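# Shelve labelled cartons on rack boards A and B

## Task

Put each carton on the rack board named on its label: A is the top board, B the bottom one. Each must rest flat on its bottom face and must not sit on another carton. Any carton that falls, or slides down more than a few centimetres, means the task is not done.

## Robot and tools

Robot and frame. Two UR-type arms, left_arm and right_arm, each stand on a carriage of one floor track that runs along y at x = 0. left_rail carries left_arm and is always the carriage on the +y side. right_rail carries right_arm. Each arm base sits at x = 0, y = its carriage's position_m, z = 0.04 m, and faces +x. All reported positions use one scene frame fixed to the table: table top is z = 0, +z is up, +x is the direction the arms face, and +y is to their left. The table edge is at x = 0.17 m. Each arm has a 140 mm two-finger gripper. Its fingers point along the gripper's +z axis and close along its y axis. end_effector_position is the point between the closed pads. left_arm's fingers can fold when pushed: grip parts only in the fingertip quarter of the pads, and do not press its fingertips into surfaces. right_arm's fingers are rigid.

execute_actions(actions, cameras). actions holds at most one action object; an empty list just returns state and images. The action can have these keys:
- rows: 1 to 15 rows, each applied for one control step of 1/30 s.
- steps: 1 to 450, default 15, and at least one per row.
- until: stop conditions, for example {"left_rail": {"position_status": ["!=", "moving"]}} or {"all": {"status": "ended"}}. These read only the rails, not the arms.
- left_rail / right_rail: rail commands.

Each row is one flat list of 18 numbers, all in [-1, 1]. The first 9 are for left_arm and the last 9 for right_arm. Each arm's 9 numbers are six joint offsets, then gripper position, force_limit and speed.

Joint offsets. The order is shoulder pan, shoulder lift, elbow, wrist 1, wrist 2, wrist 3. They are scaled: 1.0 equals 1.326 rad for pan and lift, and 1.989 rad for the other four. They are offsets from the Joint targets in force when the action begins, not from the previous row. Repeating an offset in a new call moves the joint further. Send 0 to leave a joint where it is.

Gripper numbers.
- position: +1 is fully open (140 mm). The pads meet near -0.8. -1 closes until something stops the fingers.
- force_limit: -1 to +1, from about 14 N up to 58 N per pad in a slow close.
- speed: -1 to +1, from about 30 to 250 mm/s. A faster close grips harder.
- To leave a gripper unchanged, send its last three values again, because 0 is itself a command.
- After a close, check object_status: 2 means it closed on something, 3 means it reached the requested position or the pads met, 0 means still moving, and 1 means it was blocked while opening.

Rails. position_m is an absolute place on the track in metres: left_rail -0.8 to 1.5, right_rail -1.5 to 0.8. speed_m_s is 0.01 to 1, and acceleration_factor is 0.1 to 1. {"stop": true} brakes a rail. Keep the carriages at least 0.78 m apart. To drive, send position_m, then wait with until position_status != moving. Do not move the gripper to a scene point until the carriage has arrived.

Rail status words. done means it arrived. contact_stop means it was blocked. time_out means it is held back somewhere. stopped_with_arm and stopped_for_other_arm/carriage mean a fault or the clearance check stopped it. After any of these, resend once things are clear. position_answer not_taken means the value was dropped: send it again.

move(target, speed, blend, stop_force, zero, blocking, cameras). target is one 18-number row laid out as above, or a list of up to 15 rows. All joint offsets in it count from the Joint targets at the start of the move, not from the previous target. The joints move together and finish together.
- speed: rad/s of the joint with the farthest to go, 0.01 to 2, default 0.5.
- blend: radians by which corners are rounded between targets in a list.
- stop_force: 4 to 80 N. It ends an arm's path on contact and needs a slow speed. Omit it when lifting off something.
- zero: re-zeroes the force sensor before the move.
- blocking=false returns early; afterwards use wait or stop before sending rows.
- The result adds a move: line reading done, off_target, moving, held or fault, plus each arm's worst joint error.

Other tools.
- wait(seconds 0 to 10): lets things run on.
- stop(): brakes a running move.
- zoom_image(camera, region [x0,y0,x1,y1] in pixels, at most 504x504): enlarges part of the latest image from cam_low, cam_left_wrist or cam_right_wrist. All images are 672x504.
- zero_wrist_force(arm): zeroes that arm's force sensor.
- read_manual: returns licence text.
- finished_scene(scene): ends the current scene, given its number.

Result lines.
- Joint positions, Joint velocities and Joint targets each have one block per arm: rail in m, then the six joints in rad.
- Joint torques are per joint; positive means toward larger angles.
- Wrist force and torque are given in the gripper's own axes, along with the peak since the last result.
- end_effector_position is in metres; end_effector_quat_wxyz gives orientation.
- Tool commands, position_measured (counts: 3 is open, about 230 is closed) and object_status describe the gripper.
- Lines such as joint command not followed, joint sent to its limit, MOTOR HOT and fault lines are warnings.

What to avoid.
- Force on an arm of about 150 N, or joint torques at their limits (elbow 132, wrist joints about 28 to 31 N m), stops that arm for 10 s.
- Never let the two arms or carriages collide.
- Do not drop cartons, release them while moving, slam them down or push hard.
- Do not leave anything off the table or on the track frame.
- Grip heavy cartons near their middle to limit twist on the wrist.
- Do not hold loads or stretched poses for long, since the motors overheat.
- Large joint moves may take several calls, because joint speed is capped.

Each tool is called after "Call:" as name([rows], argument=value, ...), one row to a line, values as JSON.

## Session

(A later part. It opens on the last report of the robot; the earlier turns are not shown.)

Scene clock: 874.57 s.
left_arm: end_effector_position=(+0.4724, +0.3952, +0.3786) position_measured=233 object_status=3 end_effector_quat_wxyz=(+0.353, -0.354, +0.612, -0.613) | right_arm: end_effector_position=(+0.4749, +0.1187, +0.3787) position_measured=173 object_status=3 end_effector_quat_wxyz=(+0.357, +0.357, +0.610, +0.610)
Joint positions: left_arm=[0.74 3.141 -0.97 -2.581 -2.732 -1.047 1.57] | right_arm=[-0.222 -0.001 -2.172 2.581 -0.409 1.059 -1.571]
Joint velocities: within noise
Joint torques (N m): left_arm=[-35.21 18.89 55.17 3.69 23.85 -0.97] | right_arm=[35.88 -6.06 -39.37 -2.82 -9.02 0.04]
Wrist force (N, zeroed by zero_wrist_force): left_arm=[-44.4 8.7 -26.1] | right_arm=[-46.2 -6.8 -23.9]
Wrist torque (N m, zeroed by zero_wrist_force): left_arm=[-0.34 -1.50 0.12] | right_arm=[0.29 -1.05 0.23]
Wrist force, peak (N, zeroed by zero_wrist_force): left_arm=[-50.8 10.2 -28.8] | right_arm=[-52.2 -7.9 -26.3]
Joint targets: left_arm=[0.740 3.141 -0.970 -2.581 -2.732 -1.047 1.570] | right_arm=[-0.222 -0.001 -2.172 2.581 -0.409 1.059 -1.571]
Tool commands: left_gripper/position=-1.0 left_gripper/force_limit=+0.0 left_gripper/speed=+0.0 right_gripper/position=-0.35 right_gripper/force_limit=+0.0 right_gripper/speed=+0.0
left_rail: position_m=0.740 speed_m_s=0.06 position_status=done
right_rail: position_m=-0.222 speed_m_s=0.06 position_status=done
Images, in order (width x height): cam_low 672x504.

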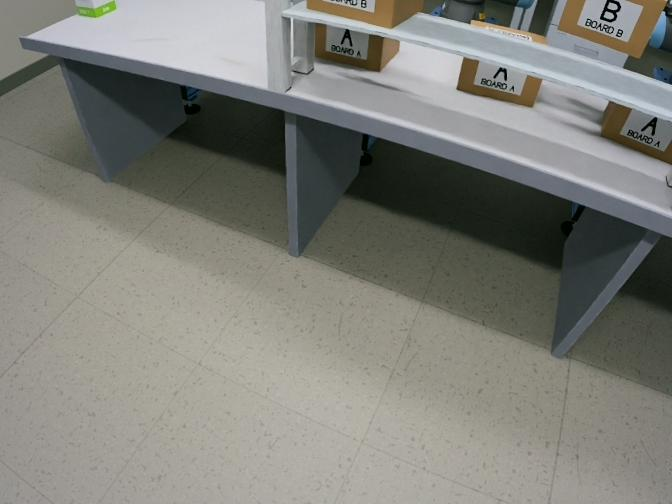

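Call:
move([
  [0,-0.2226,0.0698,0.0786,0,0,-1,0,0,0,0.2226,-0.0698,-0.0786,0,0,-0.35,0,0],
  [0,-0.3138,0.1117,0.0975,0,0,-1,0,0,0,0.3138,-0.1117,-0.0975,0,0,-0.35,0,0],
  [0,-0.3958,0.1571,0.1068,0,0,-1,0,0,0,0.3958,-0.1571,-0.1068,0,0,-0.35,0,0],
  [0,-0.4524,0.1933,0.1083,0,0,-1,0,0,0,0.4524,-0.1933,-0.1083,0,0,-0.35,0,0],
], speed=0.12, blend=0.03, cameras=["cam_left_wrist","cam_right_wrist"])

Scene clock: 892.23 s.
left_arm: end_effector_position=(+0.7573, +0.3950, +0.3793) position_measured=233 object_status=3 end_effector_quat_wxyz=(+0.353, -0.354, +0.612, -0.613) | right_arm: end_effector_position=(+0.7597, +0.1184, +0.3794) position_measured=173 object_status=3 end_effector_quat_wxyz=(+0.357, +0.357, +0.610, +0.610)
Joint positions: left_arm=[0.74 3.141 -1.569 -2.197 -2.517 -1.047 1.57] | right_arm=[-0.222 -0.001 -1.573 2.197 -0.625 1.059 -1.571]
Joint velocities: within noise
Joint torques (N m): left_arm=[-37.69 31.9 60.91 10.26 20.76 -1.36] | right_arm=[31.1 -37.35 -48.8 -10.1 -8.95 -0.38]
Wrist force (N, zeroed by zero_wrist_force): left_arm=[-37.9 8.9 -22.0] | right_arm=[-39.7 -6.7 -20.5]
Wrist torque (N m, zeroed by zero_wrist_force): left_arm=[-0.44 -1.40 0.12] | right_arm=[0.50 -0.98 0.19]
Wrist force, peak (N, zeroed by zero_wrist_force): left_arm=[-44.3 10.0 -26.8] | right_arm=[-46.5 -8.1 -24.2]
Joint targets: left_arm=[0.740 3.141 -1.569 -2.197 -2.517 -1.047 1.570] | right_arm=[-0.222 -0.001 -1.572 2.197 -0.625 1.059 -1.571]
left_rail: position_m=0.740 speed_m_s=0.06 position_status=done
right_rail: position_m=-0.222 speed_m_s=0.06 position_status=done
move: done
camera_calibration:
cam_left_wrist: T_world_to_cam=[[-0.0150044, 0.0103453, -0.999834, 0.395484], [0.178516, 0.983908, 0.00750158, -0.530462], [0.983823, -0.178374, -0.0166097, -0.485484], [0, 0, 0, 1]] pos_world=[0.57826, 0.431237, 0.391334]
cam_right_wrist: T_world_to_cam=[[-0.000659922, -0.0254954, 0.999675, -0.368771], [0.194902, -0.980507, -0.0248779, -0.0207629], [0.980823, 0.194822, 0.00561615, -0.594244], [0, 0, 0, 1]] pos_world=[0.586652, 0.0860117, 0.371472]
Images, in order (width x height): cam_left_wrist 672x504, cam_right_wrist 672x504.

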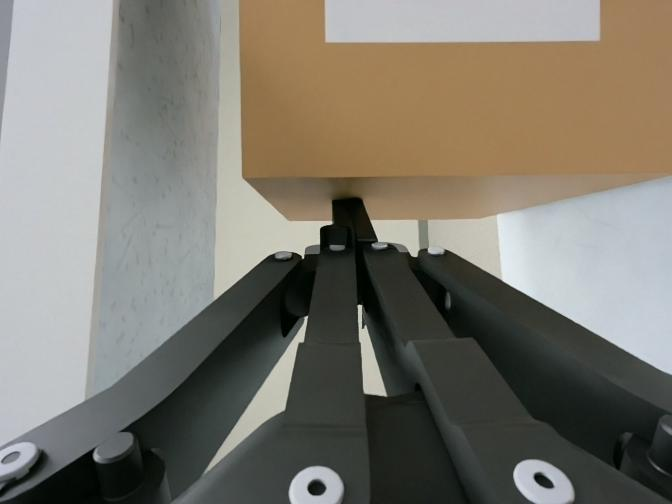

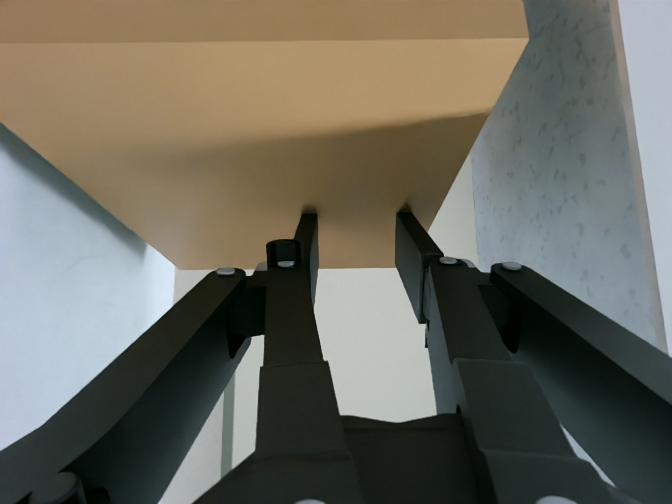

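Call:
move(target=[0,-0.0219,-0.0112,0.0258,0,0,-1,0,0,0,0.0219,0.0112,-0.0258,0,0,-0.35,0,0], speed=0.05, stop_force=10, cameras=[])

Call:
move(target=[0,-0.0055,-0.0028,0.0064,0,0,-1,0,0,0,0.0055,0.0028,-0.0064,0,0,-0.35,0,0], speed=0.03, stop_force=9, cameras=["cam_left_wrist","cam_right_wrist"])

Scene clock: 901.53 s.
left_arm: end_effector_position=(+0.7576, +0.3950, +0.3623) position_measured=233 object_status=3 end_effector_quat_wxyz=(+0.353, -0.353, +0.612, -0.613) | right_arm: end_effector_position=(+0.7600, +0.1184, +0.3621) position_measured=173 object_status=3 end_effector_quat_wxyz=(+0.358, +0.357, +0.610, +0.610)
Joint positions: left_arm=[0.74 3.141 -1.59 -2.213 -2.48 -1.047 1.57] | right_arm=[-0.222 -0.001 -1.551 2.213 -0.663 1.059 -1.571]
Joint velocities: within noise
Joint torques (N m): left_arm=[-37.95 69.73 54.1 1.25 17.66 -1.28] | right_arm=[26.97 -54.3 -41.37 0.22 -8.81 -0.3]
Wrist force (N, zeroed by zero_wrist_force): left_arm=[-39.2 2.5 -20.4] | right_arm=[-40.9 1.0 -21.4]
Wrist torque (N m, zeroed by zero_wrist_force): left_arm=[-0.10 -1.36 0.02] | right_arm=[0.33 -0.91 0.40]
Wrist force, peak (N, zeroed by zero_wrist_force): left_arm=[-37.2 -10.7 -26.2] | right_arm=[-40.4 10.6 -27.0]
Joint targets: left_arm=[0.740 3.141 -1.590 -2.213 -2.480 -1.047 1.570] | right_arm=[-0.222 -0.001 -1.551 2.213 -0.663 1.059 -1.571]
left_rail: position_m=0.740 speed_m_s=0.06 position_status=done
right_rail: position_m=-0.222 speed_m_s=0.06 position_status=done
move: contact (left_arm, right_arm); left_arm: the wrist 1 is farthest, 0.014 rad from its target; right_arm: the wrist 1 is farthest, 0.014 rad from its target
No camera images: "cameras" was empty.

Scene clock: 902.90 s.
left_arm: end_effector_position=(+0.7577, +0.3950, +0.3619) position_measured=233 object_status=3 end_effector_quat_wxyz=(+0.353, -0.353, +0.612, -0.613) | right_arm: end_effector_position=(+0.7601, +0.1184, +0.3615) position_measured=173 object_status=3 end_effector_quat_wxyz=(+0.358, +0.357, +0.610, +0.610)
Joint positions: left_arm=[0.74 3.141 -1.591 -2.213 -2.478 -1.047 1.57] | right_arm=[-0.222 -0.001 -1.55 2.214 -0.665 1.059 -1.571]
Joint velocities: within noise
Joint torques (N m): left_arm=[-32.05 61.97 50.6 -0.4 17.87 -1.28] | right_arm=[26.44 -47.81 -36.85 1.95 -8.74 -0.38]
Wrist force (N, zeroed by zero_wrist_force): left_arm=[-37.3 -4.7 -24.4] | right_arm=[-40.7 8.6 -26.0]
Wrist torque (N m, zeroed by zero_wrist_force): left_arm=[0.02 -1.29 -0.07] | right_arm=[0.07 -0.91 0.53]
Wrist force, peak (N, zeroed by zero_wrist_force): left_arm=[-36.0 -12.8 -26.7] | right_arm=[-40.5 15.0 -28.9]
Joint targets: left_arm=[0.740 3.141 -1.591 -2.213 -2.478 -1.047 1.570] | right_arm=[-0.222 -0.001 -1.550 2.214 -0.665 1.059 -1.571]
left_rail: position_m=0.740 speed_m_s=0.06 position_status=done
right_rail: position_m=-0.222 speed_m_s=0.06 position_status=done
move: contact (left_arm, right_arm); left_arm: the wrist 1 is farthest, 0.011 rad from its target; right_arm: the wrist 1 is farthest, 0.011 rad from its target
camera_calibration:
cam_left_wrist: T_world_to_cam=[[-0.0143096, 0.0103448, -0.999844, 0.377632], [0.178511, 0.983908, 0.00762511, -0.530444], [0.983834, -0.178374, -0.015926, -0.486421], [0, 0, 0, 1]] pos_world=[0.578651, 0.431237, 0.373871]
cam_right_wrist: T_world_to_cam=[[-0.0011542, -0.0254951, 0.999674, -0.350452], [0.194914, -0.980507, -0.0247812, -0.0213253], [0.98082, 0.194822, 0.00610103, -0.594676], [0, 0, 0, 1]] pos_world=[0.587022, 0.0860113, 0.353438]
Images, in order (width x height): cam_left_wrist 672x504, cam_right_wrist 672x504.

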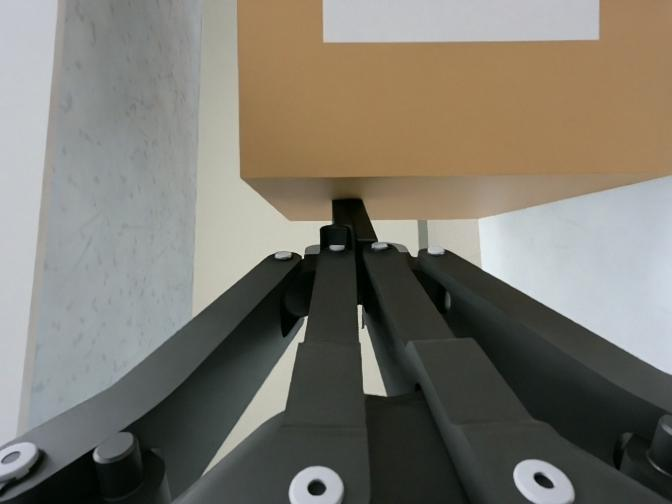

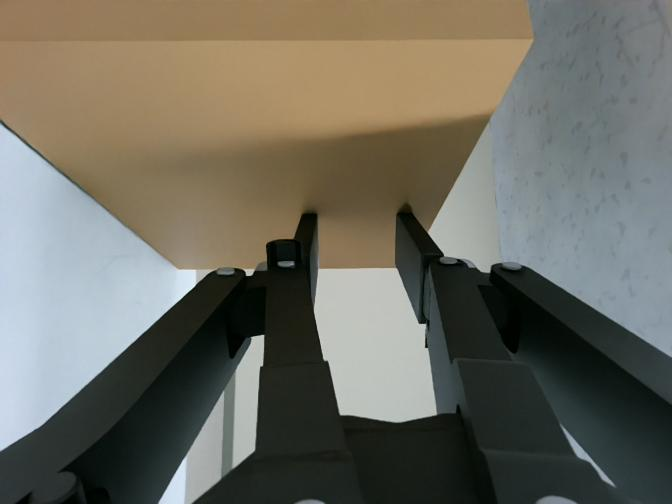

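Call:
execute_actions([
  {"left_rail":{"position_m":0.765,"speed_m_s":0.03},"right_rail":{"position_m":-0.235,"speed_m_s":0.03},"steps":100,"until":{"all":{"status":"ended"}}},
], cameras=["cam_left_wrist","cam_right_wrist"])

Scene clock: 910.23 s.
left_arm: end_effector_position=(+0.7577, +0.4199, +0.3619) position_measured=233 object_status=3 end_effector_quat_wxyz=(+0.353, -0.353, +0.612, -0.613) | right_arm: end_effector_position=(+0.7601, +0.1054, +0.3614) position_measured=173 object_status=3 end_effector_quat_wxyz=(+0.358, +0.357, +0.610, +0.610)
Joint positions: left_arm=[0.765 3.141 -1.591 -2.213 -2.478 -1.047 1.57] | right_arm=[-0.235 -0.001 -1.55 2.214 -0.665 1.059 -1.571]
Joint velocities: within noise
Joint torques (N m): left_arm=[8.68 59.69 46.11 3.1 -1.85 -1.47] | right_arm=[-15.56 -46.24 -28.23 -2 2.95 -0.07]
Wrist force (N, zeroed by zero_wrist_force): left_arm=[0.5 -0.3 -0.1] | right_arm=[-3.6 -2.7 1.3]
Wrist torque (N m, zeroed by zero_wrist_force): left_arm=[-0.07 -0.13 -0.01] | right_arm=[-0.69 0.76 0.06]
Wrist force, peak (N, zeroed by zero_wrist_force): left_arm=[-37.7 -5.4 -24.9] | right_arm=[-41.0 9.6 -26.1]
Joint targets: left_arm=[0.765 3.141 -1.591 -2.213 -2.478 -1.047 1.570] | right_arm=[-0.235 -0.001 -1.550 2.214 -0.665 1.059 -1.571]
Tool commands: left_gripper/position=-1.0 left_gripper/force_limit=+0.0 left_gripper/speed=+0.0 right_gripper/position=-0.35 right_gripper/force_limit=+0.0 right_gripper/speed=+0.0
left_rail: position_m=0.765 speed_m_s=0.03 position_status=done
right_rail: position_m=-0.235 speed_m_s=0.03 position_status=done
camera_calibration:
cam_left_wrist: T_world_to_cam=[[-0.0142929, 0.0103449, -0.999844, 0.377369], [0.178514, 0.983908, 0.0076281, -0.555028], [0.983834, -0.178377, -0.0159096, -0.481971], [0, 0, 0, 1]] pos_world=[0.578653, 0.45622, 0.373876]
cam_right_wrist: T_world_to_cam=[[-0.00112329, -0.0254949, 0.999674, -0.350794], [0.194925, -0.980505, -0.024787, -0.0340654], [0.980818, 0.194833, 0.00607098, -0.592123], [0, 0, 0, 1]] pos_world=[0.587011, 0.0730206, 0.35343]
Images, in order (width x height): cam_left_wrist 672x504, cam_right_wrist 672x504.

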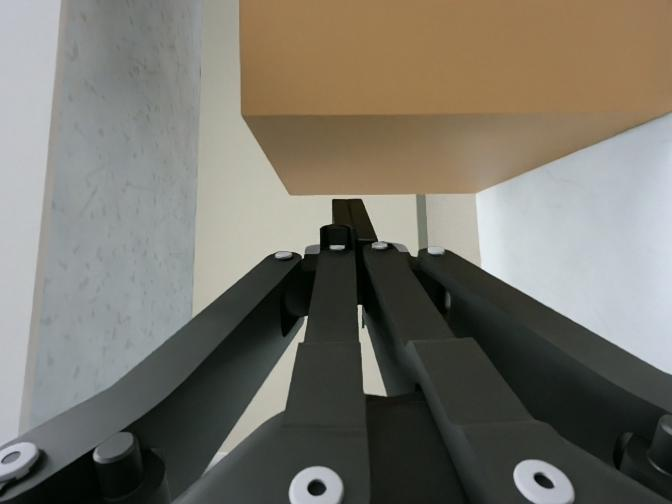

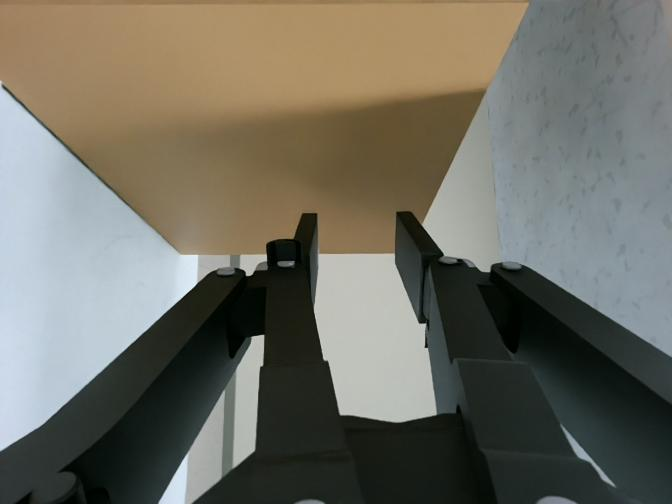

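Call:
move([
  [0,0.1548,-0.0734,-0.0304,0,0,-1,0,0,0,0,0,0,0,0,-0.35,0,0],
  [0,0.3495,-0.1528,-0.0807,0,0,-1,0,0,0,0,0,0,0,0,-0.35,0,0],
  [0,0.5333,-0.0885,-0.2676,0,0,-1,0,0,0,0,0,0,0,0,-0.35,0,0],
], speed=0.4, blend=0.03, cameras=[])

Call:
execute_actions([
  {"left_rail":{"position_m":1.1,"speed_m_s":0.3,"acceleration_factor":0.4},"steps":100,"until":{"left_rail":{"position_status":["!=","moving"]}}},
], cameras=[])

Call:
execute_actions([
  {"right_rail":{"position_m":-0.1,"speed_m_s":0.06,"acceleration_factor":0.2},"steps":100,"until":{"right_rail":{"position_status":["!=","moving"]}}},
], cameras=["cam_left_wrist","cam_right_wrist"])

Scene clock: 922.77 s.
left_arm: end_effector_position=(+0.4727, +0.4202, +0.4993) position_measured=233 object_status=3 end_effector_quat_wxyz=(+0.353, -0.354, +0.612, -0.613) | right_arm: end_effector_position=(+0.7601, +0.1054, +0.3615) position_measured=173 object_status=3 end_effector_quat_wxyz=(+0.358, +0.357, +0.610, +0.610)
Joint positions: left_arm=[0.765 3.141 -0.884 -2.389 -3.01 -1.047 1.57] | right_arm=[-0.235 -0.001 -1.55 2.214 -0.665 1.059 -1.571]
Joint velocities: within noise
Joint torques (N m): left_arm=[9.4 12.83 63.36 -0.53 -1.95 -1.34] | right_arm=[-12.26 -43.83 -29.31 -5.1 2.84 -0.11]
Wrist force (N, zeroed by zero_wrist_force): left_arm=[0.0 -0.3 0.0] | right_arm=[-3.8 -2.9 1.0]
Wrist torque (N m, zeroed by zero_wrist_force): left_arm=[-0.08 -0.01 -0.02] | right_arm=[-0.72 0.81 0.06]
Wrist force, peak (N, zeroed by zero_wrist_force): left_arm=[1.2 -0.5 -2.1] | right_arm=[-4.0 -2.8 1.4]
Joint targets: left_arm=[0.765 3.141 -0.884 -2.389 -3.010 -1.047 1.570] | right_arm=[-0.235 -0.001 -1.550 2.214 -0.665 1.059 -1.571]
left_rail: position_m=0.765 speed_m_s=0.03 position_status=done
right_rail: position_m=-0.235 speed_m_s=0.03 position_status=done
move: done; blend cut to 0 rad at target 1
No camera images: "cameras" was empty.

Scene clock: 925.27 s.
left_arm: end_effector_position=(+0.4727, +0.7551, +0.4994) position_measured=233 object_status=3 end_effector_quat_wxyz=(+0.353, -0.354, +0.612, -0.613) end_effector_velocity=(+0.000, +0.000, +0.001) end_effector_angular_velocity=(+0.000, -0.002, +0.000) | right_arm: end_effector_position=(+0.7601, +0.1054, +0.3615) position_measured=173 object_status=3 end_effector_quat_wxyz=(+0.358, +0.357, +0.610, +0.610)
Joint positions: left_arm=[1.1 3.141 -0.884 -2.389 -3.01 -1.047 1.57] | right_arm=[-0.235 -0.001 -1.55 2.214 -0.665 1.059 -1.571]
Joint velocities: left_arm=[0.001 0 0.001 0 0.001 0 0] | right_arm=[within noise]
Joint torques (N m): left_arm=[10.17 12.76 58.92 0.41 -2.01 -1.22] | right_arm=[-12.43 -40.44 -29.56 -5.2 2.99 -0.1]
Wrist force (N, zeroed by zero_wrist_force): left_arm=[0.1 -0.2 0.1] | right_arm=[-3.7 -2.9 1.4]
Wrist torque (N m, zeroed by zero_wrist_force): left_arm=[-0.06 -0.05 -0.02] | right_arm=[-0.72 0.79 0.06]
Wrist force, peak (N, zeroed by zero_wrist_force): left_arm=[1.0 -0.2 0.4] | right_arm=[-4.1 -2.9 1.1]
Joint targets: left_arm=[1.100 3.141 -0.884 -2.389 -3.010 -1.047 1.570] | right_arm=[-0.235 -0.001 -1.550 2.214 -0.665 1.059 -1.571]
Tool commands: left_gripper/position=-1.0 left_gripper/force_limit=+0.0 left_gripper/speed=+0.0 right_gripper/position=-0.35 right_gripper/force_limit=+0.0 right_gripper/speed=+0.0
left_rail: position_m=1.100 speed_m_s=0.30 position_status=done
right_rail: position_m=-0.235 speed_m_s=0.03 position_status=done
No camera images: "cameras" was empty.

Scene clock: 928.20 s.
left_arm: end_effector_position=(+0.4727, +0.7552, +0.4994) position_measured=233 object_status=3 end_effector_quat_wxyz=(+0.353, -0.354, +0.612, -0.613) | right_arm: end_effector_position=(+0.7601, +0.2404, +0.3615) position_measured=173 object_status=3 end_effector_quat_wxyz=(+0.358, +0.357, +0.610, +0.610)
Joint positions: left_arm=[1.1 3.141 -0.884 -2.389 -3.01 -1.047 1.57] | right_arm=[-0.1 -0.001 -1.55 2.214 -0.665 1.059 -1.571]
Joint velocities: within noise
Joint torques (N m): left_arm=[9.9 8.34 53.47 0.98 -1.77 -1.39] | right_arm=[16.16 -41.49 -30.23 -5.11 -4.4 0.19]
Wrist force (N, zeroed by zero_wrist_force): left_arm=[0.3 -0.1 -0.1] | right_arm=[-8.4 -0.1 -2.6]
Wrist torque (N m, zeroed by zero_wrist_force): left_arm=[-0.03 -0.08 -0.02] | right_arm=[-0.79 0.74 0.11]
Wrist force, peak (N, zeroed by zero_wrist_force): left_arm=[0.4 -0.5 0.1] | right_arm=[-11.7 -1.0 -3.1]
Joint targets: left_arm=[1.100 3.141 -0.884 -2.389 -3.010 -1.047 1.570] | right_arm=[-0.100 -0.001 -1.550 2.214 -0.665 1.059 -1.571]
Tool commands: left_gripper/position=-1.0 left_gripper/force_limit=+0.0 left_gripper/speed=+0.0 right_gripper/position=-0.35 right_gripper/force_limit=+0.0 right_gripper/speed=+0.0
left_rail: position_m=1.100 speed_m_s=0.30 position_status=done
right_rail: position_m=-0.100 speed_m_s=0.06 position_status=done
camera_calibration:
cam_left_wrist: T_world_to_cam=[[-0.0154199, 0.0103458, -0.999828, 0.507793], [0.178519, 0.983908, 0.00742784, -0.834968], [0.983816, -0.178374, -0.0170187, -0.139071], [0, 0, 0, 1]] pos_world=[0.293708, 0.791472, 0.511541]
cam_right_wrist: T_world_to_cam=[[-0.0011484, -0.025495, 0.999674, -0.347341], [0.194906, -0.980509, -0.0247823, 0.0982661], [0.980821, 0.194814, 0.00609514, -0.618433], [0, 0, 0, 1]] pos_world=[0.58702, 0.207975, 0.353433]
Images, in order (width x height): cam_left_wrist 672x504, cam_right_wrist 672x504.

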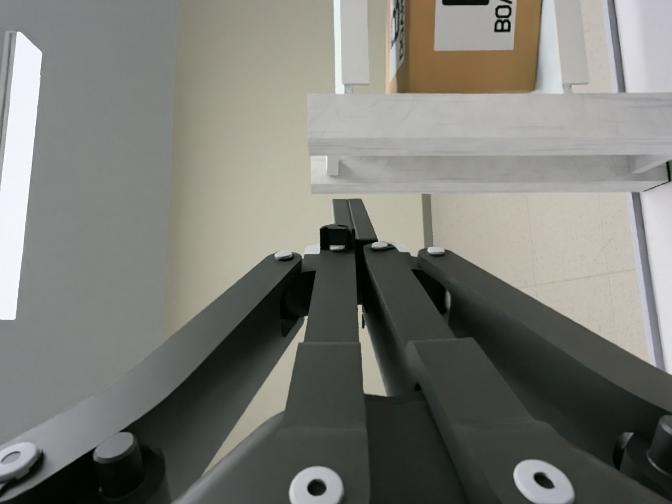

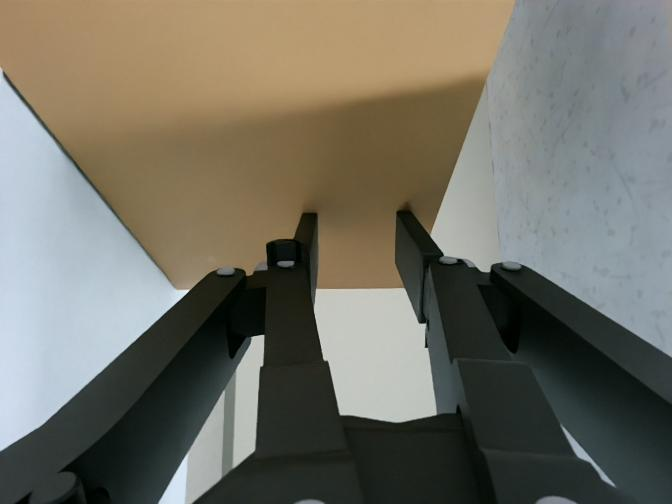

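Call:
execute_actions([
  {"right_rail":{"position_m":-0.12},"steps":60,"until":{"right_rail":{"position_status":["!=","moving"]}}},
], cameras=[])

Call:
move([
  [0,-0.02,0.005,0.01,0,0,-1,0,0,0,-0.1548,0.0734,0.0304,0,0,-0.35,0,0],
  [0,-0.05,0.01,0.02,0,0,-1,0,0,0,-0.3495,0.1528,0.0807,0,0,-0.35,0,0],
  [0,-0.0699,0.0167,0.0299,0,0,-1,0,0,0,-0.4638,0.0715,0.2382,0,0,-0.35,0,0],
], speed=0.4, blend=0.03, cameras=["cam_right_wrist"])

Call:
execute_actions([
  {"right_rail":{"position_m":-1.03,"speed_m_s":0.35,"acceleration_factor":0.4},"steps":200,"until":{"right_rail":{"position_status":["!=","moving"]}}},
], cameras=[])

Call:
execute_actions([
  {"left_rail":{"position_m":0.055,"speed_m_s":0.35,"acceleration_factor":0.4},"steps":200,"until":{"left_rail":{"position_status":["!=","moving"]}}},
], cameras=["cam_left_wrist","cam_right_wrist"])

Scene clock: 949.77 s.
left_arm: end_effector_position=(+0.4727, +0.7552, +0.4994) position_measured=233 object_status=3 end_effector_quat_wxyz=(+0.353, -0.354, +0.612, -0.613) | right_arm: end_effector_position=(+0.7600, +0.2205, +0.3615) position_measured=173 object_status=3 end_effector_quat_wxyz=(+0.358, +0.357, +0.610, +0.610)
Joint positions: left_arm=[1.1 3.141 -0.884 -2.389 -3.01 -1.047 1.57] | right_arm=[-0.12 -0.001 -1.55 2.214 -0.665 1.059 -1.571]
Joint velocities: within noise
Joint torques (N m): left_arm=[9.38 9.74 47.45 2.38 -1.93 -1.39] | right_arm=[-1.5 -39.39 -30.23 -5.11 3.05 0.06]
Wrist force (N, zeroed by zero_wrist_force): left_arm=[0.4 -0.4 -0.2] | right_arm=[-2.6 -2.5 0.7]
Wrist torque (N m, zeroed by zero_wrist_force): left_arm=[-0.12 -0.09 -0.01] | right_arm=[-0.63 0.55 0.06]
Wrist force, peak (N, zeroed by zero_wrist_force): left_arm=[0.4 -0.6 0.0] | right_arm=[-9.2 0.1 -3.4]
Joint targets: left_arm=[1.100 3.141 -0.884 -2.389 -3.010 -1.047 1.570] | right_arm=[-0.120 -0.001 -1.550 2.214 -0.665 1.059 -1.571]
Tool commands: left_gripper/position=-1.0 left_gripper/force_limit=+0.0 left_gripper/speed=+0.0 right_gripper/position=-0.35 right_gripper/force_limit=+0.0 right_gripper/speed=+0.0
left_rail: position_m=1.100 speed_m_s=0.30 position_status=done
right_rail: position_m=-0.120 speed_m_s=0.06 position_status=done
No camera images: "cameras" was empty.

Scene clock: 952.30 s.
left_arm: end_effector_position=(+0.5127, +0.7552, +0.4998) position_measured=233 object_status=3 end_effector_quat_wxyz=(+0.353, -0.354, +0.612, -0.613) | right_arm: end_effector_position=(+0.5153, +0.2206, +0.4997) position_measured=173 object_status=3 end_effector_quat_wxyz=(+0.357, +0.357, +0.610, +0.610)
Joint positions: left_arm=[1.1 3.141 -0.977 -2.356 -2.951 -1.047 1.57] | right_arm=[-0.12 -0.001 -2.165 2.356 -0.191 1.059 -1.571]
Joint velocities: within noise
Joint torques (N m): left_arm=[9.71 -22.53 62.16 6.05 -1.78 -1.37] | right_arm=[-13.78 -9.87 -51.99 1.66 2.91 0.06]
Wrist force (N, zeroed by zero_wrist_force): left_arm=[0.2 -0.2 -0.1] | right_arm=[-2.8 -3.4 0.7]
Wrist torque (N m, zeroed by zero_wrist_force): left_arm=[-0.03 -0.04 -0.01] | right_arm=[-0.80 0.60 0.04]
Wrist force, peak (N, zeroed by zero_wrist_force): left_arm=[0.6 -0.4 -0.2] | right_arm=[-4.1 -2.5 2.7]
Joint targets: left_arm=[1.100 3.141 -0.977 -2.356 -2.951 -1.047 1.570] | right_arm=[-0.120 -0.001 -2.165 2.356 -0.191 1.059 -1.571]
left_rail: position_m=1.100 speed_m_s=0.30 position_status=done
right_rail: position_m=-0.120 speed_m_s=0.06 position_status=done
move: done
camera_calibration:
cam_right_wrist: T_world_to_cam=[[-0.000127568, -0.0254958, 0.999675, -0.486898], [0.194888, -0.980507, -0.0249821, 0.130143], [0.980825, 0.194822, 0.00509392, -0.374821], [0, 0, 0, 1]] pos_world=[0.342208, 0.188216, 0.4919]
Images, in order (width x height): cam_right_wrist 672x504.

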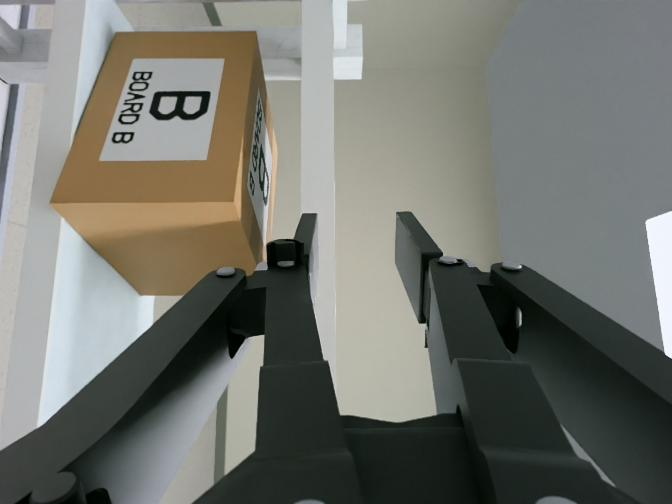

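Scene clock: 956.47 s.
left_arm: end_effector_position=(+0.5128, +0.7552, +0.4998) position_measured=233 object_status=3 end_effector_quat_wxyz=(+0.353, -0.354, +0.612, -0.613) | right_arm: end_effector_position=(+0.5152, -0.6893, +0.4998) position_measured=173 object_status=3 end_effector_quat_wxyz=(+0.357, +0.357, +0.610, +0.610) end_effector_velocity=(+0.000, -0.001, +0.000) end_effector_angular_velocity=(+0.000, +0.001, -0.001)
Joint positions: left_arm=[1.1 3.141 -0.977 -2.356 -2.951 -1.047 1.57] | right_arm=[-1.03 -0.001 -2.165 2.356 -0.191 1.059 -1.571]
Joint velocities: left_arm=[within noise] | right_arm=[-0.001 -0.001 0 0 0.001 0 0]
Joint torques (N m): left_arm=[6.94 -21.21 55.59 3.56 -1.51 -1.69] | right_arm=[-13.84 -6.83 -44.78 -0.28 2.83 -0.05]
Wrist force (N, zeroed by zero_wrist_force): left_arm=[0.1 -0.1 -0.1] | right_arm=[-2.9 -3.3 0.8]
Wrist torque (N m, zeroed by zero_wrist_force): left_arm=[-0.03 -0.03 -0.01] | right_arm=[-0.77 0.62 0.05]
Wrist force, peak (N, zeroed by zero_wrist_force): left_arm=[0.3 -0.6 -0.1] | right_arm=[-3.6 -3.6 0.8]
Joint targets: left_arm=[1.100 3.141 -0.977 -2.356 -2.951 -1.047 1.570] | right_arm=[-1.030 -0.001 -2.165 2.356 -0.191 1.059 -1.571]
Tool commands: left_gripper/position=-1.0 left_gripper/force_limit=+0.0 left_gripper/speed=+0.0 right_gripper/position=-0.35 right_gripper/force_limit=+0.0 right_gripper/speed=+0.0
left_rail: position_m=1.100 speed_m_s=0.30 position_status=done
right_rail: position_m=-1.030 speed_m_s=0.35 position_status=done
No camera images: "cameras" was empty.

Scene clock: 961.00 s.
left_arm: end_effector_position=(+0.5128, -0.2898, +0.4998) position_measured=233 object_status=3 end_effector_quat_wxyz=(+0.353, -0.354, +0.612, -0.613) end_effector_velocity=(+0.000, -0.001, +0.000) end_effector_angular_velocity=(-0.001, +0.000, -0.001) | right_arm: end_effector_position=(+0.5152, -0.6894, +0.4998) position_measured=173 object_status=3 end_effector_quat_wxyz=(+0.357, +0.357, +0.610, +0.610)
Joint positions: left_arm=[0.055 3.141 -0.977 -2.356 -2.951 -1.047 1.57] | right_arm=[-1.03 -0.001 -2.165 2.356 -0.191 1.059 -1.571]
Joint velocities: left_arm=[-0.001 -0.002 0 0 0 0 -0.001] | right_arm=[within noise]
Joint torques (N m): left_arm=[6.11 -21.56 48.36 0.97 -1.45 -1.56] | right_arm=[-13.23 -6.57 -36.89 -1.47 2.74 0.34]
Wrist force (N, zeroed by zero_wrist_force): left_arm=[0.0 -0.1 -0.1] | right_arm=[-2.9 -3.3 0.6]
Wrist torque (N m, zeroed by zero_wrist_force): left_arm=[-0.04 0.01 -0.01] | right_arm=[-0.77 0.63 0.05]
Wrist force, peak (N, zeroed by zero_wrist_force): left_arm=[1.0 -0.2 0.2] | right_arm=[-3.1 -3.5 1.0]
Joint targets: left_arm=[0.055 3.141 -0.977 -2.356 -2.951 -1.047 1.570] | right_arm=[-1.030 -0.001 -2.165 2.356 -0.191 1.059 -1.571]
Tool commands: left_gripper/position=-1.0 left_gripper/force_limit=+0.0 left_gripper/speed=+0.0 right_gripper/position=-0.35 right_gripper/force_limit=+0.0 right_gripper/speed=+0.0
left_rail: position_m=0.055 speed_m_s=0.35 position_status=done
right_rail: position_m=-1.030 speed_m_s=0.35 position_status=done
camera_calibration:
cam_left_wrist: T_world_to_cam=[[-0.0154134, 0.0103456, -0.999828, 0.519602], [0.178519, 0.983908, 0.00742879, 0.186036], [0.983816, -0.178374, -0.0170123, -0.364862], [0, 0, 0, 1]] pos_world=[0.333755, -0.2535, 0.511923]
cam_right_wrist: T_world_to_cam=[[-0.000157451, -0.0254958, 0.999675, -0.510172], [0.194889, -0.980507, -0.0249762, -0.762116], [0.980825, 0.194822, 0.00512323, -0.197524], [0, 0, 0, 1]] pos_world=[0.342184, -0.721785, 0.491984]
Images, in order (width x height): cam_left_wrist 672x504, cam_right_wrist 672x504.

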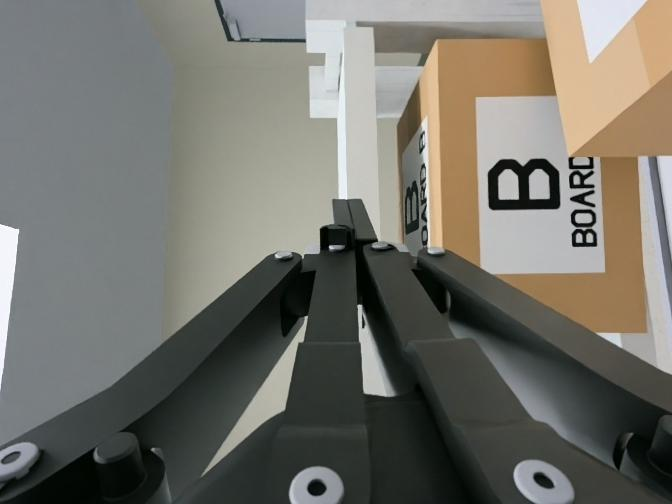

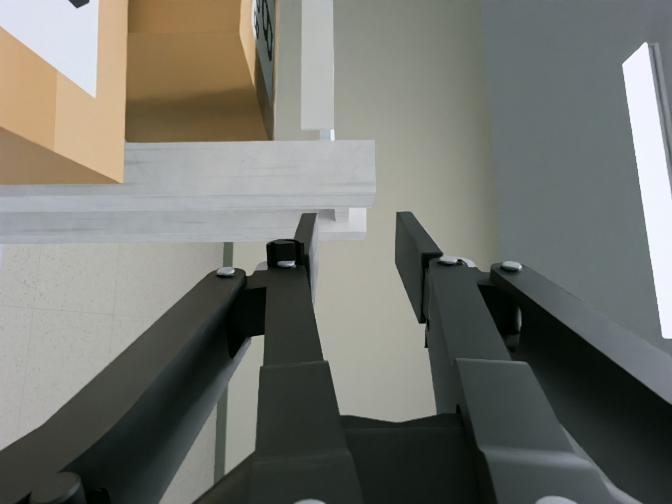

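Call:
move(target=[0,-0.2257,-0.1583,0.3088,0,0,-1,0,0,0,0.2257,0.1583,-0.3088,0,0,-0.35,0,0], speed=0.3, stop_force=15, cameras=[])

Call:
zero_wrist_force(arm="left_arm")

Call:
zero_wrist_force(arm="right_arm")

Call:
execute_actions([
  {"left_rail":{"position_m":0.02,"speed_m_s":0.03,"acceleration_factor":0.2},"right_rail":{"position_m":-0.995,"speed_m_s":0.03,"acceleration_factor":0.2},"steps":100,"until":{"all":{"status":"ended"}}},
], cameras=["cam_left_wrist","cam_right_wrist"])

Scene clock: 971.17 s.
left_arm: end_effector_position=(+0.5126, -0.2899, +0.2749) position_measured=233 object_status=3 end_effector_quat_wxyz=(+0.353, -0.354, +0.612, -0.613) | right_arm: end_effector_position=(+0.5151, -0.6894, +0.2749) position_measured=173 object_status=3 end_effector_quat_wxyz=(+0.357, +0.357, +0.610, +0.610)
Joint positions: left_arm=[0.055 3.141 -1.276 -2.671 -2.337 -1.047 1.57] | right_arm=[-1.03 -0.001 -1.866 2.671 -0.805 1.059 -1.571]
Joint velocities: within noise
Joint torques (N m): left_arm=[8.56 -10.62 26.57 6.07 -1.57 -1.38] | right_arm=[-14.2 5.98 -24.29 -6.7 2.75 0.55]
Wrist force (N, zeroed by zero_wrist_force): left_arm=[0.4 -0.3 -0.2] | right_arm=[-3.2 -3.0 0.8]
Wrist torque (N m, zeroed by zero_wrist_force): left_arm=[-0.07 -0.10 0.01] | right_arm=[-0.69 0.71 0.07]
Wrist force, peak (N, zeroed by zero_wrist_force): left_arm=[0.4 -1.3 -0.5] | right_arm=[-3.1 -4.0 0.4]
Joint targets: left_arm=[0.055 3.141 -1.276 -2.671 -2.337 -1.047 1.570] | right_arm=[-1.030 -0.001 -1.866 2.671 -0.805 1.059 -1.571]
left_rail: position_m=0.055 speed_m_s=0.35 position_status=done
right_rail: position_m=-1.030 speed_m_s=0.35 position_status=done
move: done
No camera images: "cameras" was empty.

Wrist force sensor zeroed.

Wrist force sensor zeroed.

Scene clock: 972.77 s.
left_arm: end_effector_position=(+0.5126, -0.3248, +0.2749) position_measured=233 object_status=3 end_effector_quat_wxyz=(+0.353, -0.354, +0.612, -0.613) | right_arm: end_effector_position=(+0.5151, -0.6544, +0.2749) position_measured=173 object_status=3 end_effector_quat_wxyz=(+0.357, +0.357, +0.610, +0.610)
Joint positions: left_arm=[0.02 3.141 -1.276 -2.671 -2.337 -1.047 1.57] | right_arm=[-0.995 -0.001 -1.866 2.671 -0.805 1.059 -1.571]
Joint velocities: within noise
Joint torques (N m): left_arm=[7.56 -10.22 29.26 5.25 -1.74 -1.57] | right_arm=[-14.27 3.06 -26.93 -5.82 2.95 0.26]
Wrist force (N, zeroed by zero_wrist_force): left_arm=[-0.1 -0.1 0.0] | right_arm=[0.0 0.5 0.0]
Wrist torque (N m, zeroed by zero_wrist_force): left_arm=[-0.02 0.03 0.00] | right_arm=[0.10 0.00 -0.01]
Wrist force, peak (N, zeroed by zero_wrist_force): left_arm=[-0.7 0.3 -0.1] | right_arm=[-0.8 0.4 -0.6]
Joint targets: left_arm=[0.020 3.141 -1.276 -2.671 -2.337 -1.047 1.570] | right_arm=[-0.995 -0.001 -1.866 2.671 -0.805 1.059 -1.571]
Tool commands: left_gripper/position=-1.0 left_gripper/force_limit=+0.0 left_gripper/speed=+0.0 right_gripper/position=-0.35 right_gripper/force_limit=+0.0 right_gripper/speed=+0.0
left_rail: position_m=0.020 speed_m_s=0.03 position_status=done
right_rail: position_m=-0.995 speed_m_s=0.03 position_status=done
camera_calibration:
cam_left_wrist: T_world_to_cam=[[-0.0153596, 0.0103455, -0.999829, 0.295073], [0.178519, 0.983908, 0.00743838, 0.222208], [0.983817, -0.178374, -0.0169593, -0.374768], [0, 0, 0, 1]] pos_world=[0.333567, -0.288534, 0.287014]
cam_right_wrist: T_world_to_cam=[[-0.000218144, -0.0254956, 0.999675, -0.284429], [0.194891, -0.980507, -0.0249643, -0.73341], [0.980825, 0.194822, 0.00518275, -0.203025], [0, 0, 0, 1]] pos_world=[0.342005, -0.686812, 0.26708]
Images, in order (width x height): cam_left_wrist 672x504, cam_right_wrist 672x504.

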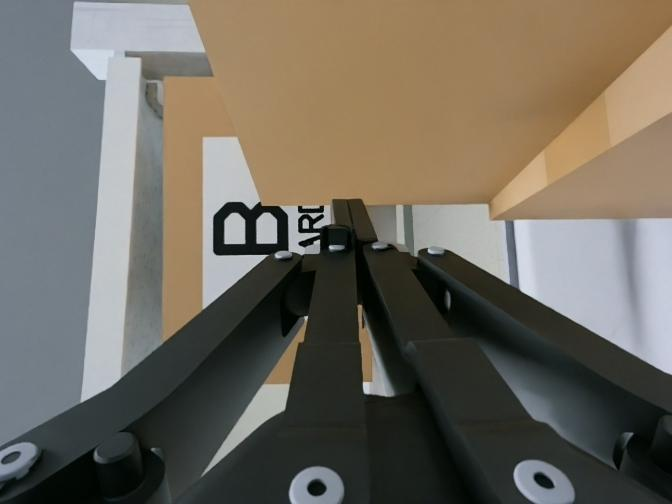

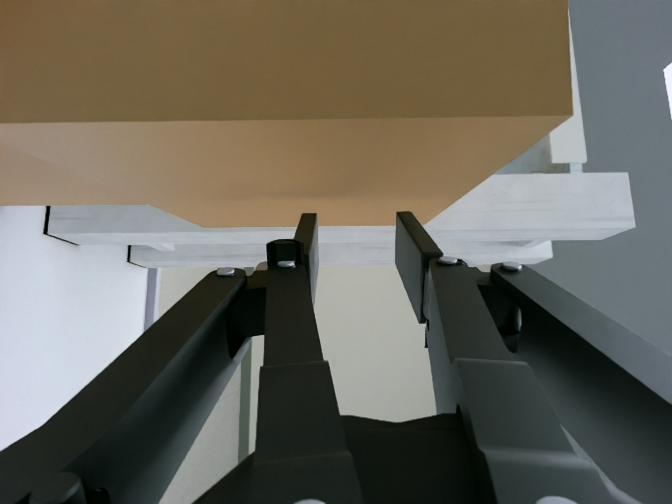

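Call:
execute_actions([
  {"left_rail":{"position_m":0.008,"speed_m_s":0.02},"right_rail":{"position_m":-0.985,"speed_m_s":0.02},"steps":100,"until":{"all":{"status":"ended"}}},
], cameras=["cam_left_wrist","cam_right_wrist"])

Scene clock: 977.57 s.
left_arm: end_effector_position=(+0.5126, -0.3368, +0.2749) position_measured=233 object_status=3 end_effector_quat_wxyz=(+0.353, -0.354, +0.612, -0.613) | right_arm: end_effector_position=(+0.5151, -0.6444, +0.2749) position_measured=173 object_status=3 end_effector_quat_wxyz=(+0.357, +0.357, +0.610, +0.610)
Joint positions: left_arm=[0.008 3.141 -1.276 -2.671 -2.337 -1.047 1.57] | right_arm=[-0.985 -0.001 -1.866 2.671 -0.805 1.059 -1.571]
Joint velocities: within noise
Joint torques (N m): left_arm=[10.05 -9.49 37.17 3.29 -1.86 -1.35] | right_arm=[-10.33 2.28 -33.97 -4.03 -0.33 0.41]
Wrist force (N, zeroed by zero_wrist_force): left_arm=[-0.1 0.3 0.4] | right_arm=[-4.9 0.1 -2.4]
Wrist torque (N m, zeroed by zero_wrist_force): left_arm=[0.04 0.02 0.00] | right_arm=[0.06 -0.12 0.05]
Wrist force, peak (N, zeroed by zero_wrist_force): left_arm=[0.1 0.1 0.6] | right_arm=[-5.3 0.1 -2.8]
Joint targets: left_arm=[0.008 3.141 -1.276 -2.671 -2.337 -1.047 1.570] | right_arm=[-0.985 -0.001 -1.866 2.671 -0.805 1.059 -1.571]
Tool commands: left_gripper/position=-1.0 left_gripper/force_limit=+0.0 left_gripper/speed=+0.0 right_gripper/position=-0.35 right_gripper/force_limit=+0.0 right_gripper/speed=+0.0
left_rail: position_m=0.008 speed_m_s=0.02 position_status=done
right_rail: position_m=-0.985 speed_m_s=0.02 position_status=done
camera_calibration:
cam_left_wrist: T_world_to_cam=[[-0.0153595, 0.0103456, -0.999829, 0.295197], [0.178519, 0.983908, 0.00743845, 0.234034], [0.983817, -0.178374, -0.0169592, -0.376911], [0, 0, 0, 1]] pos_world=[0.333566, -0.300553, 0.287014]
cam_right_wrist: T_world_to_cam=[[-0.000220021, -0.0254956, 0.999675, -0.284173], [0.194819, -0.980521, -0.0249643, -0.723593], [0.980839, 0.19475, 0.00518276, -0.205039], [0, 0, 0, 1]] pos_world=[0.342018, -0.676812, 0.26708]
Images, in order (width x height): cam_left_wrist 672x504, cam_right_wrist 672x504.

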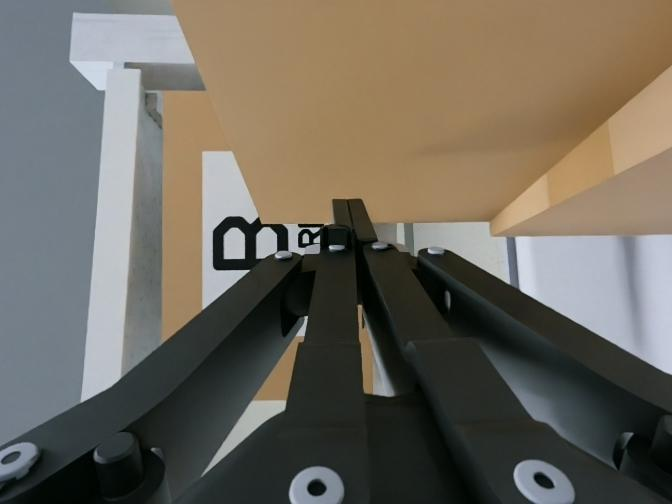

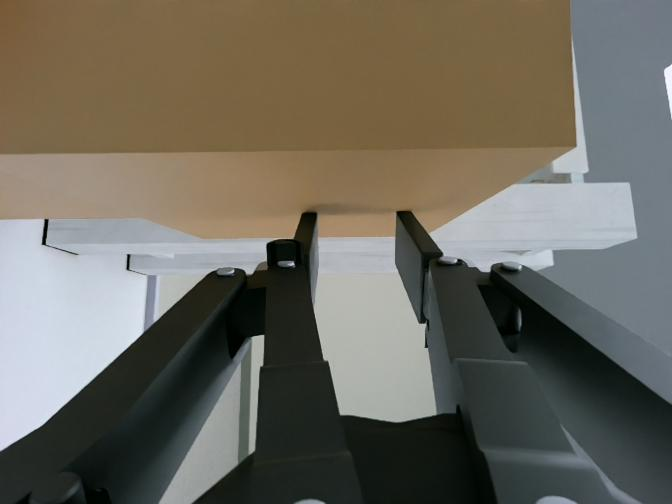

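Call:
execute_actions([
  {"left_rail":{"position_m":0.004},"steps":100,"until":{"all":{"status":"ended"}}},
], cameras=[])

Call:
execute_actions([
  {"left_rail":{"position_m":0.002},"right_rail":{"position_m":-0.984},"steps":100,"until":{"all":{"status":"ended"}}},
], cameras=[])

Scene clock: 983.50 s.
left_arm: end_effector_position=(+0.5126, -0.3408, +0.2749) position_measured=233 object_status=3 end_effector_quat_wxyz=(+0.353, -0.354, +0.612, -0.613) | right_arm: end_effector_position=(+0.5151, -0.6444, +0.2749) position_measured=173 object_status=3 end_effector_quat_wxyz=(+0.357, +0.357, +0.610, +0.610)
Joint positions: left_arm=[0.004 3.141 -1.276 -2.671 -2.337 -1.047 1.57] | right_arm=[-0.985 -0.001 -1.866 2.671 -0.805 1.059 -1.571]
Joint velocities: within noise
Joint torques (N m): left_arm=[6.61 -10.39 42.31 2.38 -1.64 -1.75] | right_arm=[12.75 1.8 -37.89 -2.03 -4.76 0.63]
Wrist force (N, zeroed by zero_wrist_force): left_arm=[-0.4 0.4 -0.1] | right_arm=[-5.3 -0.4 -2.5]
Wrist torque (N m, zeroed by zero_wrist_force): left_arm=[0.08 0.08 0.00] | right_arm=[0.01 -0.13 0.05]
Wrist force, peak (N, zeroed by zero_wrist_force): left_arm=[-0.7 0.0 0.1] | right_arm=[-5.6 1.1 -3.1]
Joint targets: left_arm=[0.004 3.141 -1.276 -2.671 -2.337 -1.047 1.570] | right_arm=[-0.985 -0.001 -1.866 2.671 -0.805 1.059 -1.571]
Tool commands: left_gripper/position=-1.0 left_gripper/force_limit=+0.0 left_gripper/speed=+0.0 right_gripper/position=-0.35 right_gripper/force_limit=+0.0 right_gripper/speed=+0.0
left_rail: position_m=0.004 speed_m_s=0.02 position_status=done
right_rail: position_m=-0.985 speed_m_s=0.02 position_status=done
No camera images: "cameras" was empty.

Scene clock: 983.97 s.
left_arm: end_effector_position=(+0.5126, -0.3429, +0.2749) position_measured=233 object_status=3 end_effector_quat_wxyz=(+0.353, -0.354, +0.612, -0.613) | right_arm: end_effector_position=(+0.5151, -0.6434, +0.2749) position_measured=173 object_status=3 end_effector_quat_wxyz=(+0.357, +0.357, +0.610, +0.610)
Joint positions: left_arm=[0.002 3.141 -1.276 -2.671 -2.337 -1.047 1.57] | right_arm=[-0.984 -0.001 -1.866 2.671 -0.805 1.059 -1.571]
Joint velocities: within noise
Joint torques (N m): left_arm=[9.68 -8.94 44.04 1.8 -1.44 -1.45] | right_arm=[12.44 1.93 -37.48 -1.82 -4.87 0.37]
Wrist force (N, zeroed by zero_wrist_force): left_arm=[-0.3 0.0 0.5] | right_arm=[-5.2 0.0 -2.5]
Wrist torque (N m, zeroed by zero_wrist_force): left_arm=[-0.01 0.06 0.00] | right_arm=[0.05 -0.08 0.05]
Wrist force, peak (N, zeroed by zero_wrist_force): left_arm=[0.1 0.1 0.7] | right_arm=[-6.6 -0.2 -3.0]
Joint targets: left_arm=[0.002 3.141 -1.276 -2.671 -2.337 -1.047 1.570] | right_arm=[-0.984 -0.001 -1.866 2.671 -0.805 1.059 -1.571]
Tool commands: left_gripper/position=-1.0 left_gripper/force_limit=+0.0 left_gripper/speed=+0.0 right_gripper/position=-0.35 right_gripper/force_limit=+0.0 right_gripper/speed=+0.0
left_rail: position_m=0.002 speed_m_s=0.02 position_status=done
right_rail: position_m=-0.984 speed_m_s=0.02 position_status=done
No camera images: "cameras" was empty.

Call:
execute_actions([
  {"left_rail":{"position_m":-0.002},"steps":100,"until":{"all":{"status":"ended"}}},
], cameras=[])

Call:
execute_actions([
  {"left_rail":{"position_m":-0.004},"steps":100,"until":{"all":{"status":"ended"}}},
], cameras=[])

Scene clock: 988.37 s.
left_arm: end_effector_position=(+0.5126, -0.3468, +0.2749) position_measured=233 object_status=3 end_effector_quat_wxyz=(+0.353, -0.354, +0.612, -0.613) | right_arm: end_effector_position=(+0.5151, -0.6434, +0.2749) position_measured=173 object_status=3 end_effector_quat_wxyz=(+0.357, +0.357, +0.610, +0.610)
Joint positions: left_arm=[-0.002 3.141 -1.276 -2.671 -2.337 -1.047 1.57] | right_arm=[-0.984 -0.001 -1.866 2.671 -0.805 1.059 -1.571]
Joint velocities: within noise
Joint torques (N m): left_arm=[6.53 -9.17 47.41 1 -1.31 -2] | right_arm=[14.47 1.44 -37.61 0.06 -4.48 0.42]
Wrist force (N, zeroed by zero_wrist_force): left_arm=[-0.1 0.1 0.2] | right_arm=[-5.4 0.2 -2.5]
Wrist torque (N m, zeroed by zero_wrist_force): left_arm=[0.02 0.03 0.00] | right_arm=[0.06 -0.04 0.05]
Wrist force, peak (N, zeroed by zero_wrist_force): left_arm=[-0.9 -0.1 0.0] | right_arm=[-5.3 -0.2 -2.8]
Joint targets: left_arm=[-0.002 3.141 -1.276 -2.671 -2.337 -1.047 1.570] | right_arm=[-0.984 -0.001 -1.866 2.671 -0.805 1.059 -1.571]
Tool commands: left_gripper/position=-1.0 left_gripper/force_limit=+0.0 left_gripper/speed=+0.0 right_gripper/position=-0.35 right_gripper/force_limit=+0.0 right_gripper/speed=+0.0
left_rail: position_m=-0.002 speed_m_s=0.02 position_status=done
right_rail: position_m=-0.984 speed_m_s=0.02 position_status=done
No camera images: "cameras" was empty.

Scene clock: 988.83 s.
left_arm: end_effector_position=(+0.5126, -0.3489, +0.2749) position_measured=233 object_status=3 end_effector_quat_wxyz=(+0.353, -0.354, +0.612, -0.613) | right_arm: end_effector_position=(+0.5151, -0.6434, +0.2749) position_measured=173 object_status=3 end_effector_quat_wxyz=(+0.357, +0.357, +0.610, +0.610)
Joint positions: left_arm=[-0.004 3.141 -1.276 -2.671 -2.337 -1.047 1.57] | right_arm=[-0.984 -0.001 -1.866 2.671 -0.805 1.059 -1.571]
Joint velocities: within noise
Joint torques (N m): left_arm=[9.26 -10.14 47.92 0.88 -1.61 -1.43] | right_arm=[15.1 1.23 -37.25 0.14 -4.77 0.69]
Wrist force (N, zeroed by zero_wrist_force): left_arm=[-0.5 -0.1 -0.2] | right_arm=[-5.0 0.8 -2.4]
Wrist torque (N m, zeroed by zero_wrist_force): left_arm=[-0.01 0.12 0.00] | right_arm=[0.04 -0.09 0.05]
Wrist force, peak (N, zeroed by zero_wrist_force): left_arm=[-0.5 -0.1 -0.2] | right_arm=[-5.1 0.5 -2.6]
Joint targets: left_arm=[-0.004 3.141 -1.276 -2.671 -2.337 -1.047 1.570] | right_arm=[-0.984 -0.001 -1.866 2.671 -0.805 1.059 -1.571]
Tool commands: left_gripper/position=-1.0 left_gripper/force_limit=+0.0 left_gripper/speed=+0.0 right_gripper/position=-0.35 right_gripper/force_limit=+0.0 right_gripper/speed=+0.0
left_rail: position_m=-0.004 speed_m_s=0.02 position_status=done
right_rail: position_m=-0.984 speed_m_s=0.02 position_status=done
No camera images: "cameras" was empty.

Call:
execute_actions([
  {"left_rail":{"position_m":-0.010},"steps":100,"until":{"all":{"status":"ended"}}},
], cameras=[])

Call:
execute_actions([
  {"left_rail":{"position_m":-0.013},"steps":100,"until":{"all":{"status":"ended"}}},
], cameras=[])

Scene clock: 994.27 s.
left_arm: end_effector_position=(+0.5126, -0.3547, +0.2749) position_measured=233 object_status=3 end_effector_quat_wxyz=(+0.353, -0.354, +0.612, -0.613) | right_arm: end_effector_position=(+0.5151, -0.6435, +0.2749) position_measured=173 object_status=3 end_effector_quat_wxyz=(+0.357, +0.357, +0.610, +0.610)
Joint positions: left_arm=[-0.01 3.141 -1.276 -2.671 -2.337 -1.047 1.57] | right_arm=[-0.984 -0.001 -1.866 2.671 -0.805 1.059 -1.571]
Joint velocities: within noise
Joint torques (N m): left_arm=[-2.2 -8.43 47.42 0.86 6.41 -1.53] | right_arm=[13.02 -0.03 -36.4 -0.02 -4.44 0.61]
Wrist force (N, zeroed by zero_wrist_force): left_arm=[-20.4 -0.7 -12.0] | right_arm=[-16.1 -0.6 -8.9]
Wrist torque (N m, zeroed by zero_wrist_force): left_arm=[0.01 -0.57 -0.01] | right_arm=[0.09 -0.31 0.08]
Wrist force, peak (N, zeroed by zero_wrist_force): left_arm=[-20.4 -0.7 -12.0] | right_arm=[-16.1 -0.6 -8.9]
Joint targets: left_arm=[-0.010 3.141 -1.276 -2.671 -2.337 -1.047 1.570] | right_arm=[-0.984 -0.001 -1.866 2.671 -0.805 1.059 -1.571]
Tool commands: left_gripper/position=-1.0 left_gripper/force_limit=+0.0 left_gripper/speed=+0.0 right_gripper/position=-0.35 right_gripper/force_limit=+0.0 right_gripper/speed=+0.0
left_rail: position_m=-0.010 speed_m_s=0.02 position_status=done
right_rail: position_m=-0.984 speed_m_s=0.02 position_status=done
No camera images: "cameras" was empty.

Scene clock: 994.80 s.
left_arm: end_effector_position=(+0.5126, -0.3577, +0.2749) position_measured=233 object_status=3 end_effector_quat_wxyz=(+0.353, -0.354, +0.612, -0.613) | right_arm: end_effector_position=(+0.5151, -0.6435, +0.2749) position_measured=173 object_status=3 end_effector_quat_wxyz=(+0.357, +0.357, +0.610, +0.610)
Joint positions: left_arm=[-0.013 3.141 -1.276 -2.671 -2.337 -1.047 1.57] | right_arm=[-0.984 -0.001 -1.866 2.671 -0.805 1.059 -1.571]
Joint velocities: within noise
Joint torques (N m): left_arm=[-14.21 -8.56 46.61 0.92 16.01 -1.36] | right_arm=[13.64 1.04 -36.54 -0.27 -4.82 0.73]
Wrist force (N, zeroed by zero_wrist_force): left_arm=[-38.9 -1.4 -23.2] | right_arm=[-34.6 -0.4 -18.0]
Wrist torque (N m, zeroed by zero_wrist_force): left_arm=[0.06 -1.18 -0.03] | right_arm=[0.13 -0.73 0.13]
Wrist force, peak (N, zeroed by zero_wrist_force): left_arm=[-38.9 -1.4 -23.2] | right_arm=[-34.5 0.3 -18.4]
Joint targets: left_arm=[-0.013 3.141 -1.276 -2.671 -2.337 -1.047 1.570] | right_arm=[-0.984 -0.001 -1.866 2.671 -0.805 1.059 -1.571]
Tool commands: left_gripper/position=-1.0 left_gripper/force_limit=+0.0 left_gripper/speed=+0.0 right_gripper/position=-0.35 right_gripper/force_limit=+0.0 right_gripper/speed=+0.0
left_rail: position_m=-0.013 speed_m_s=0.02 position_status=done
right_rail: position_m=-0.984 speed_m_s=0.02 position_status=done
No camera images: "cameras" was empty.


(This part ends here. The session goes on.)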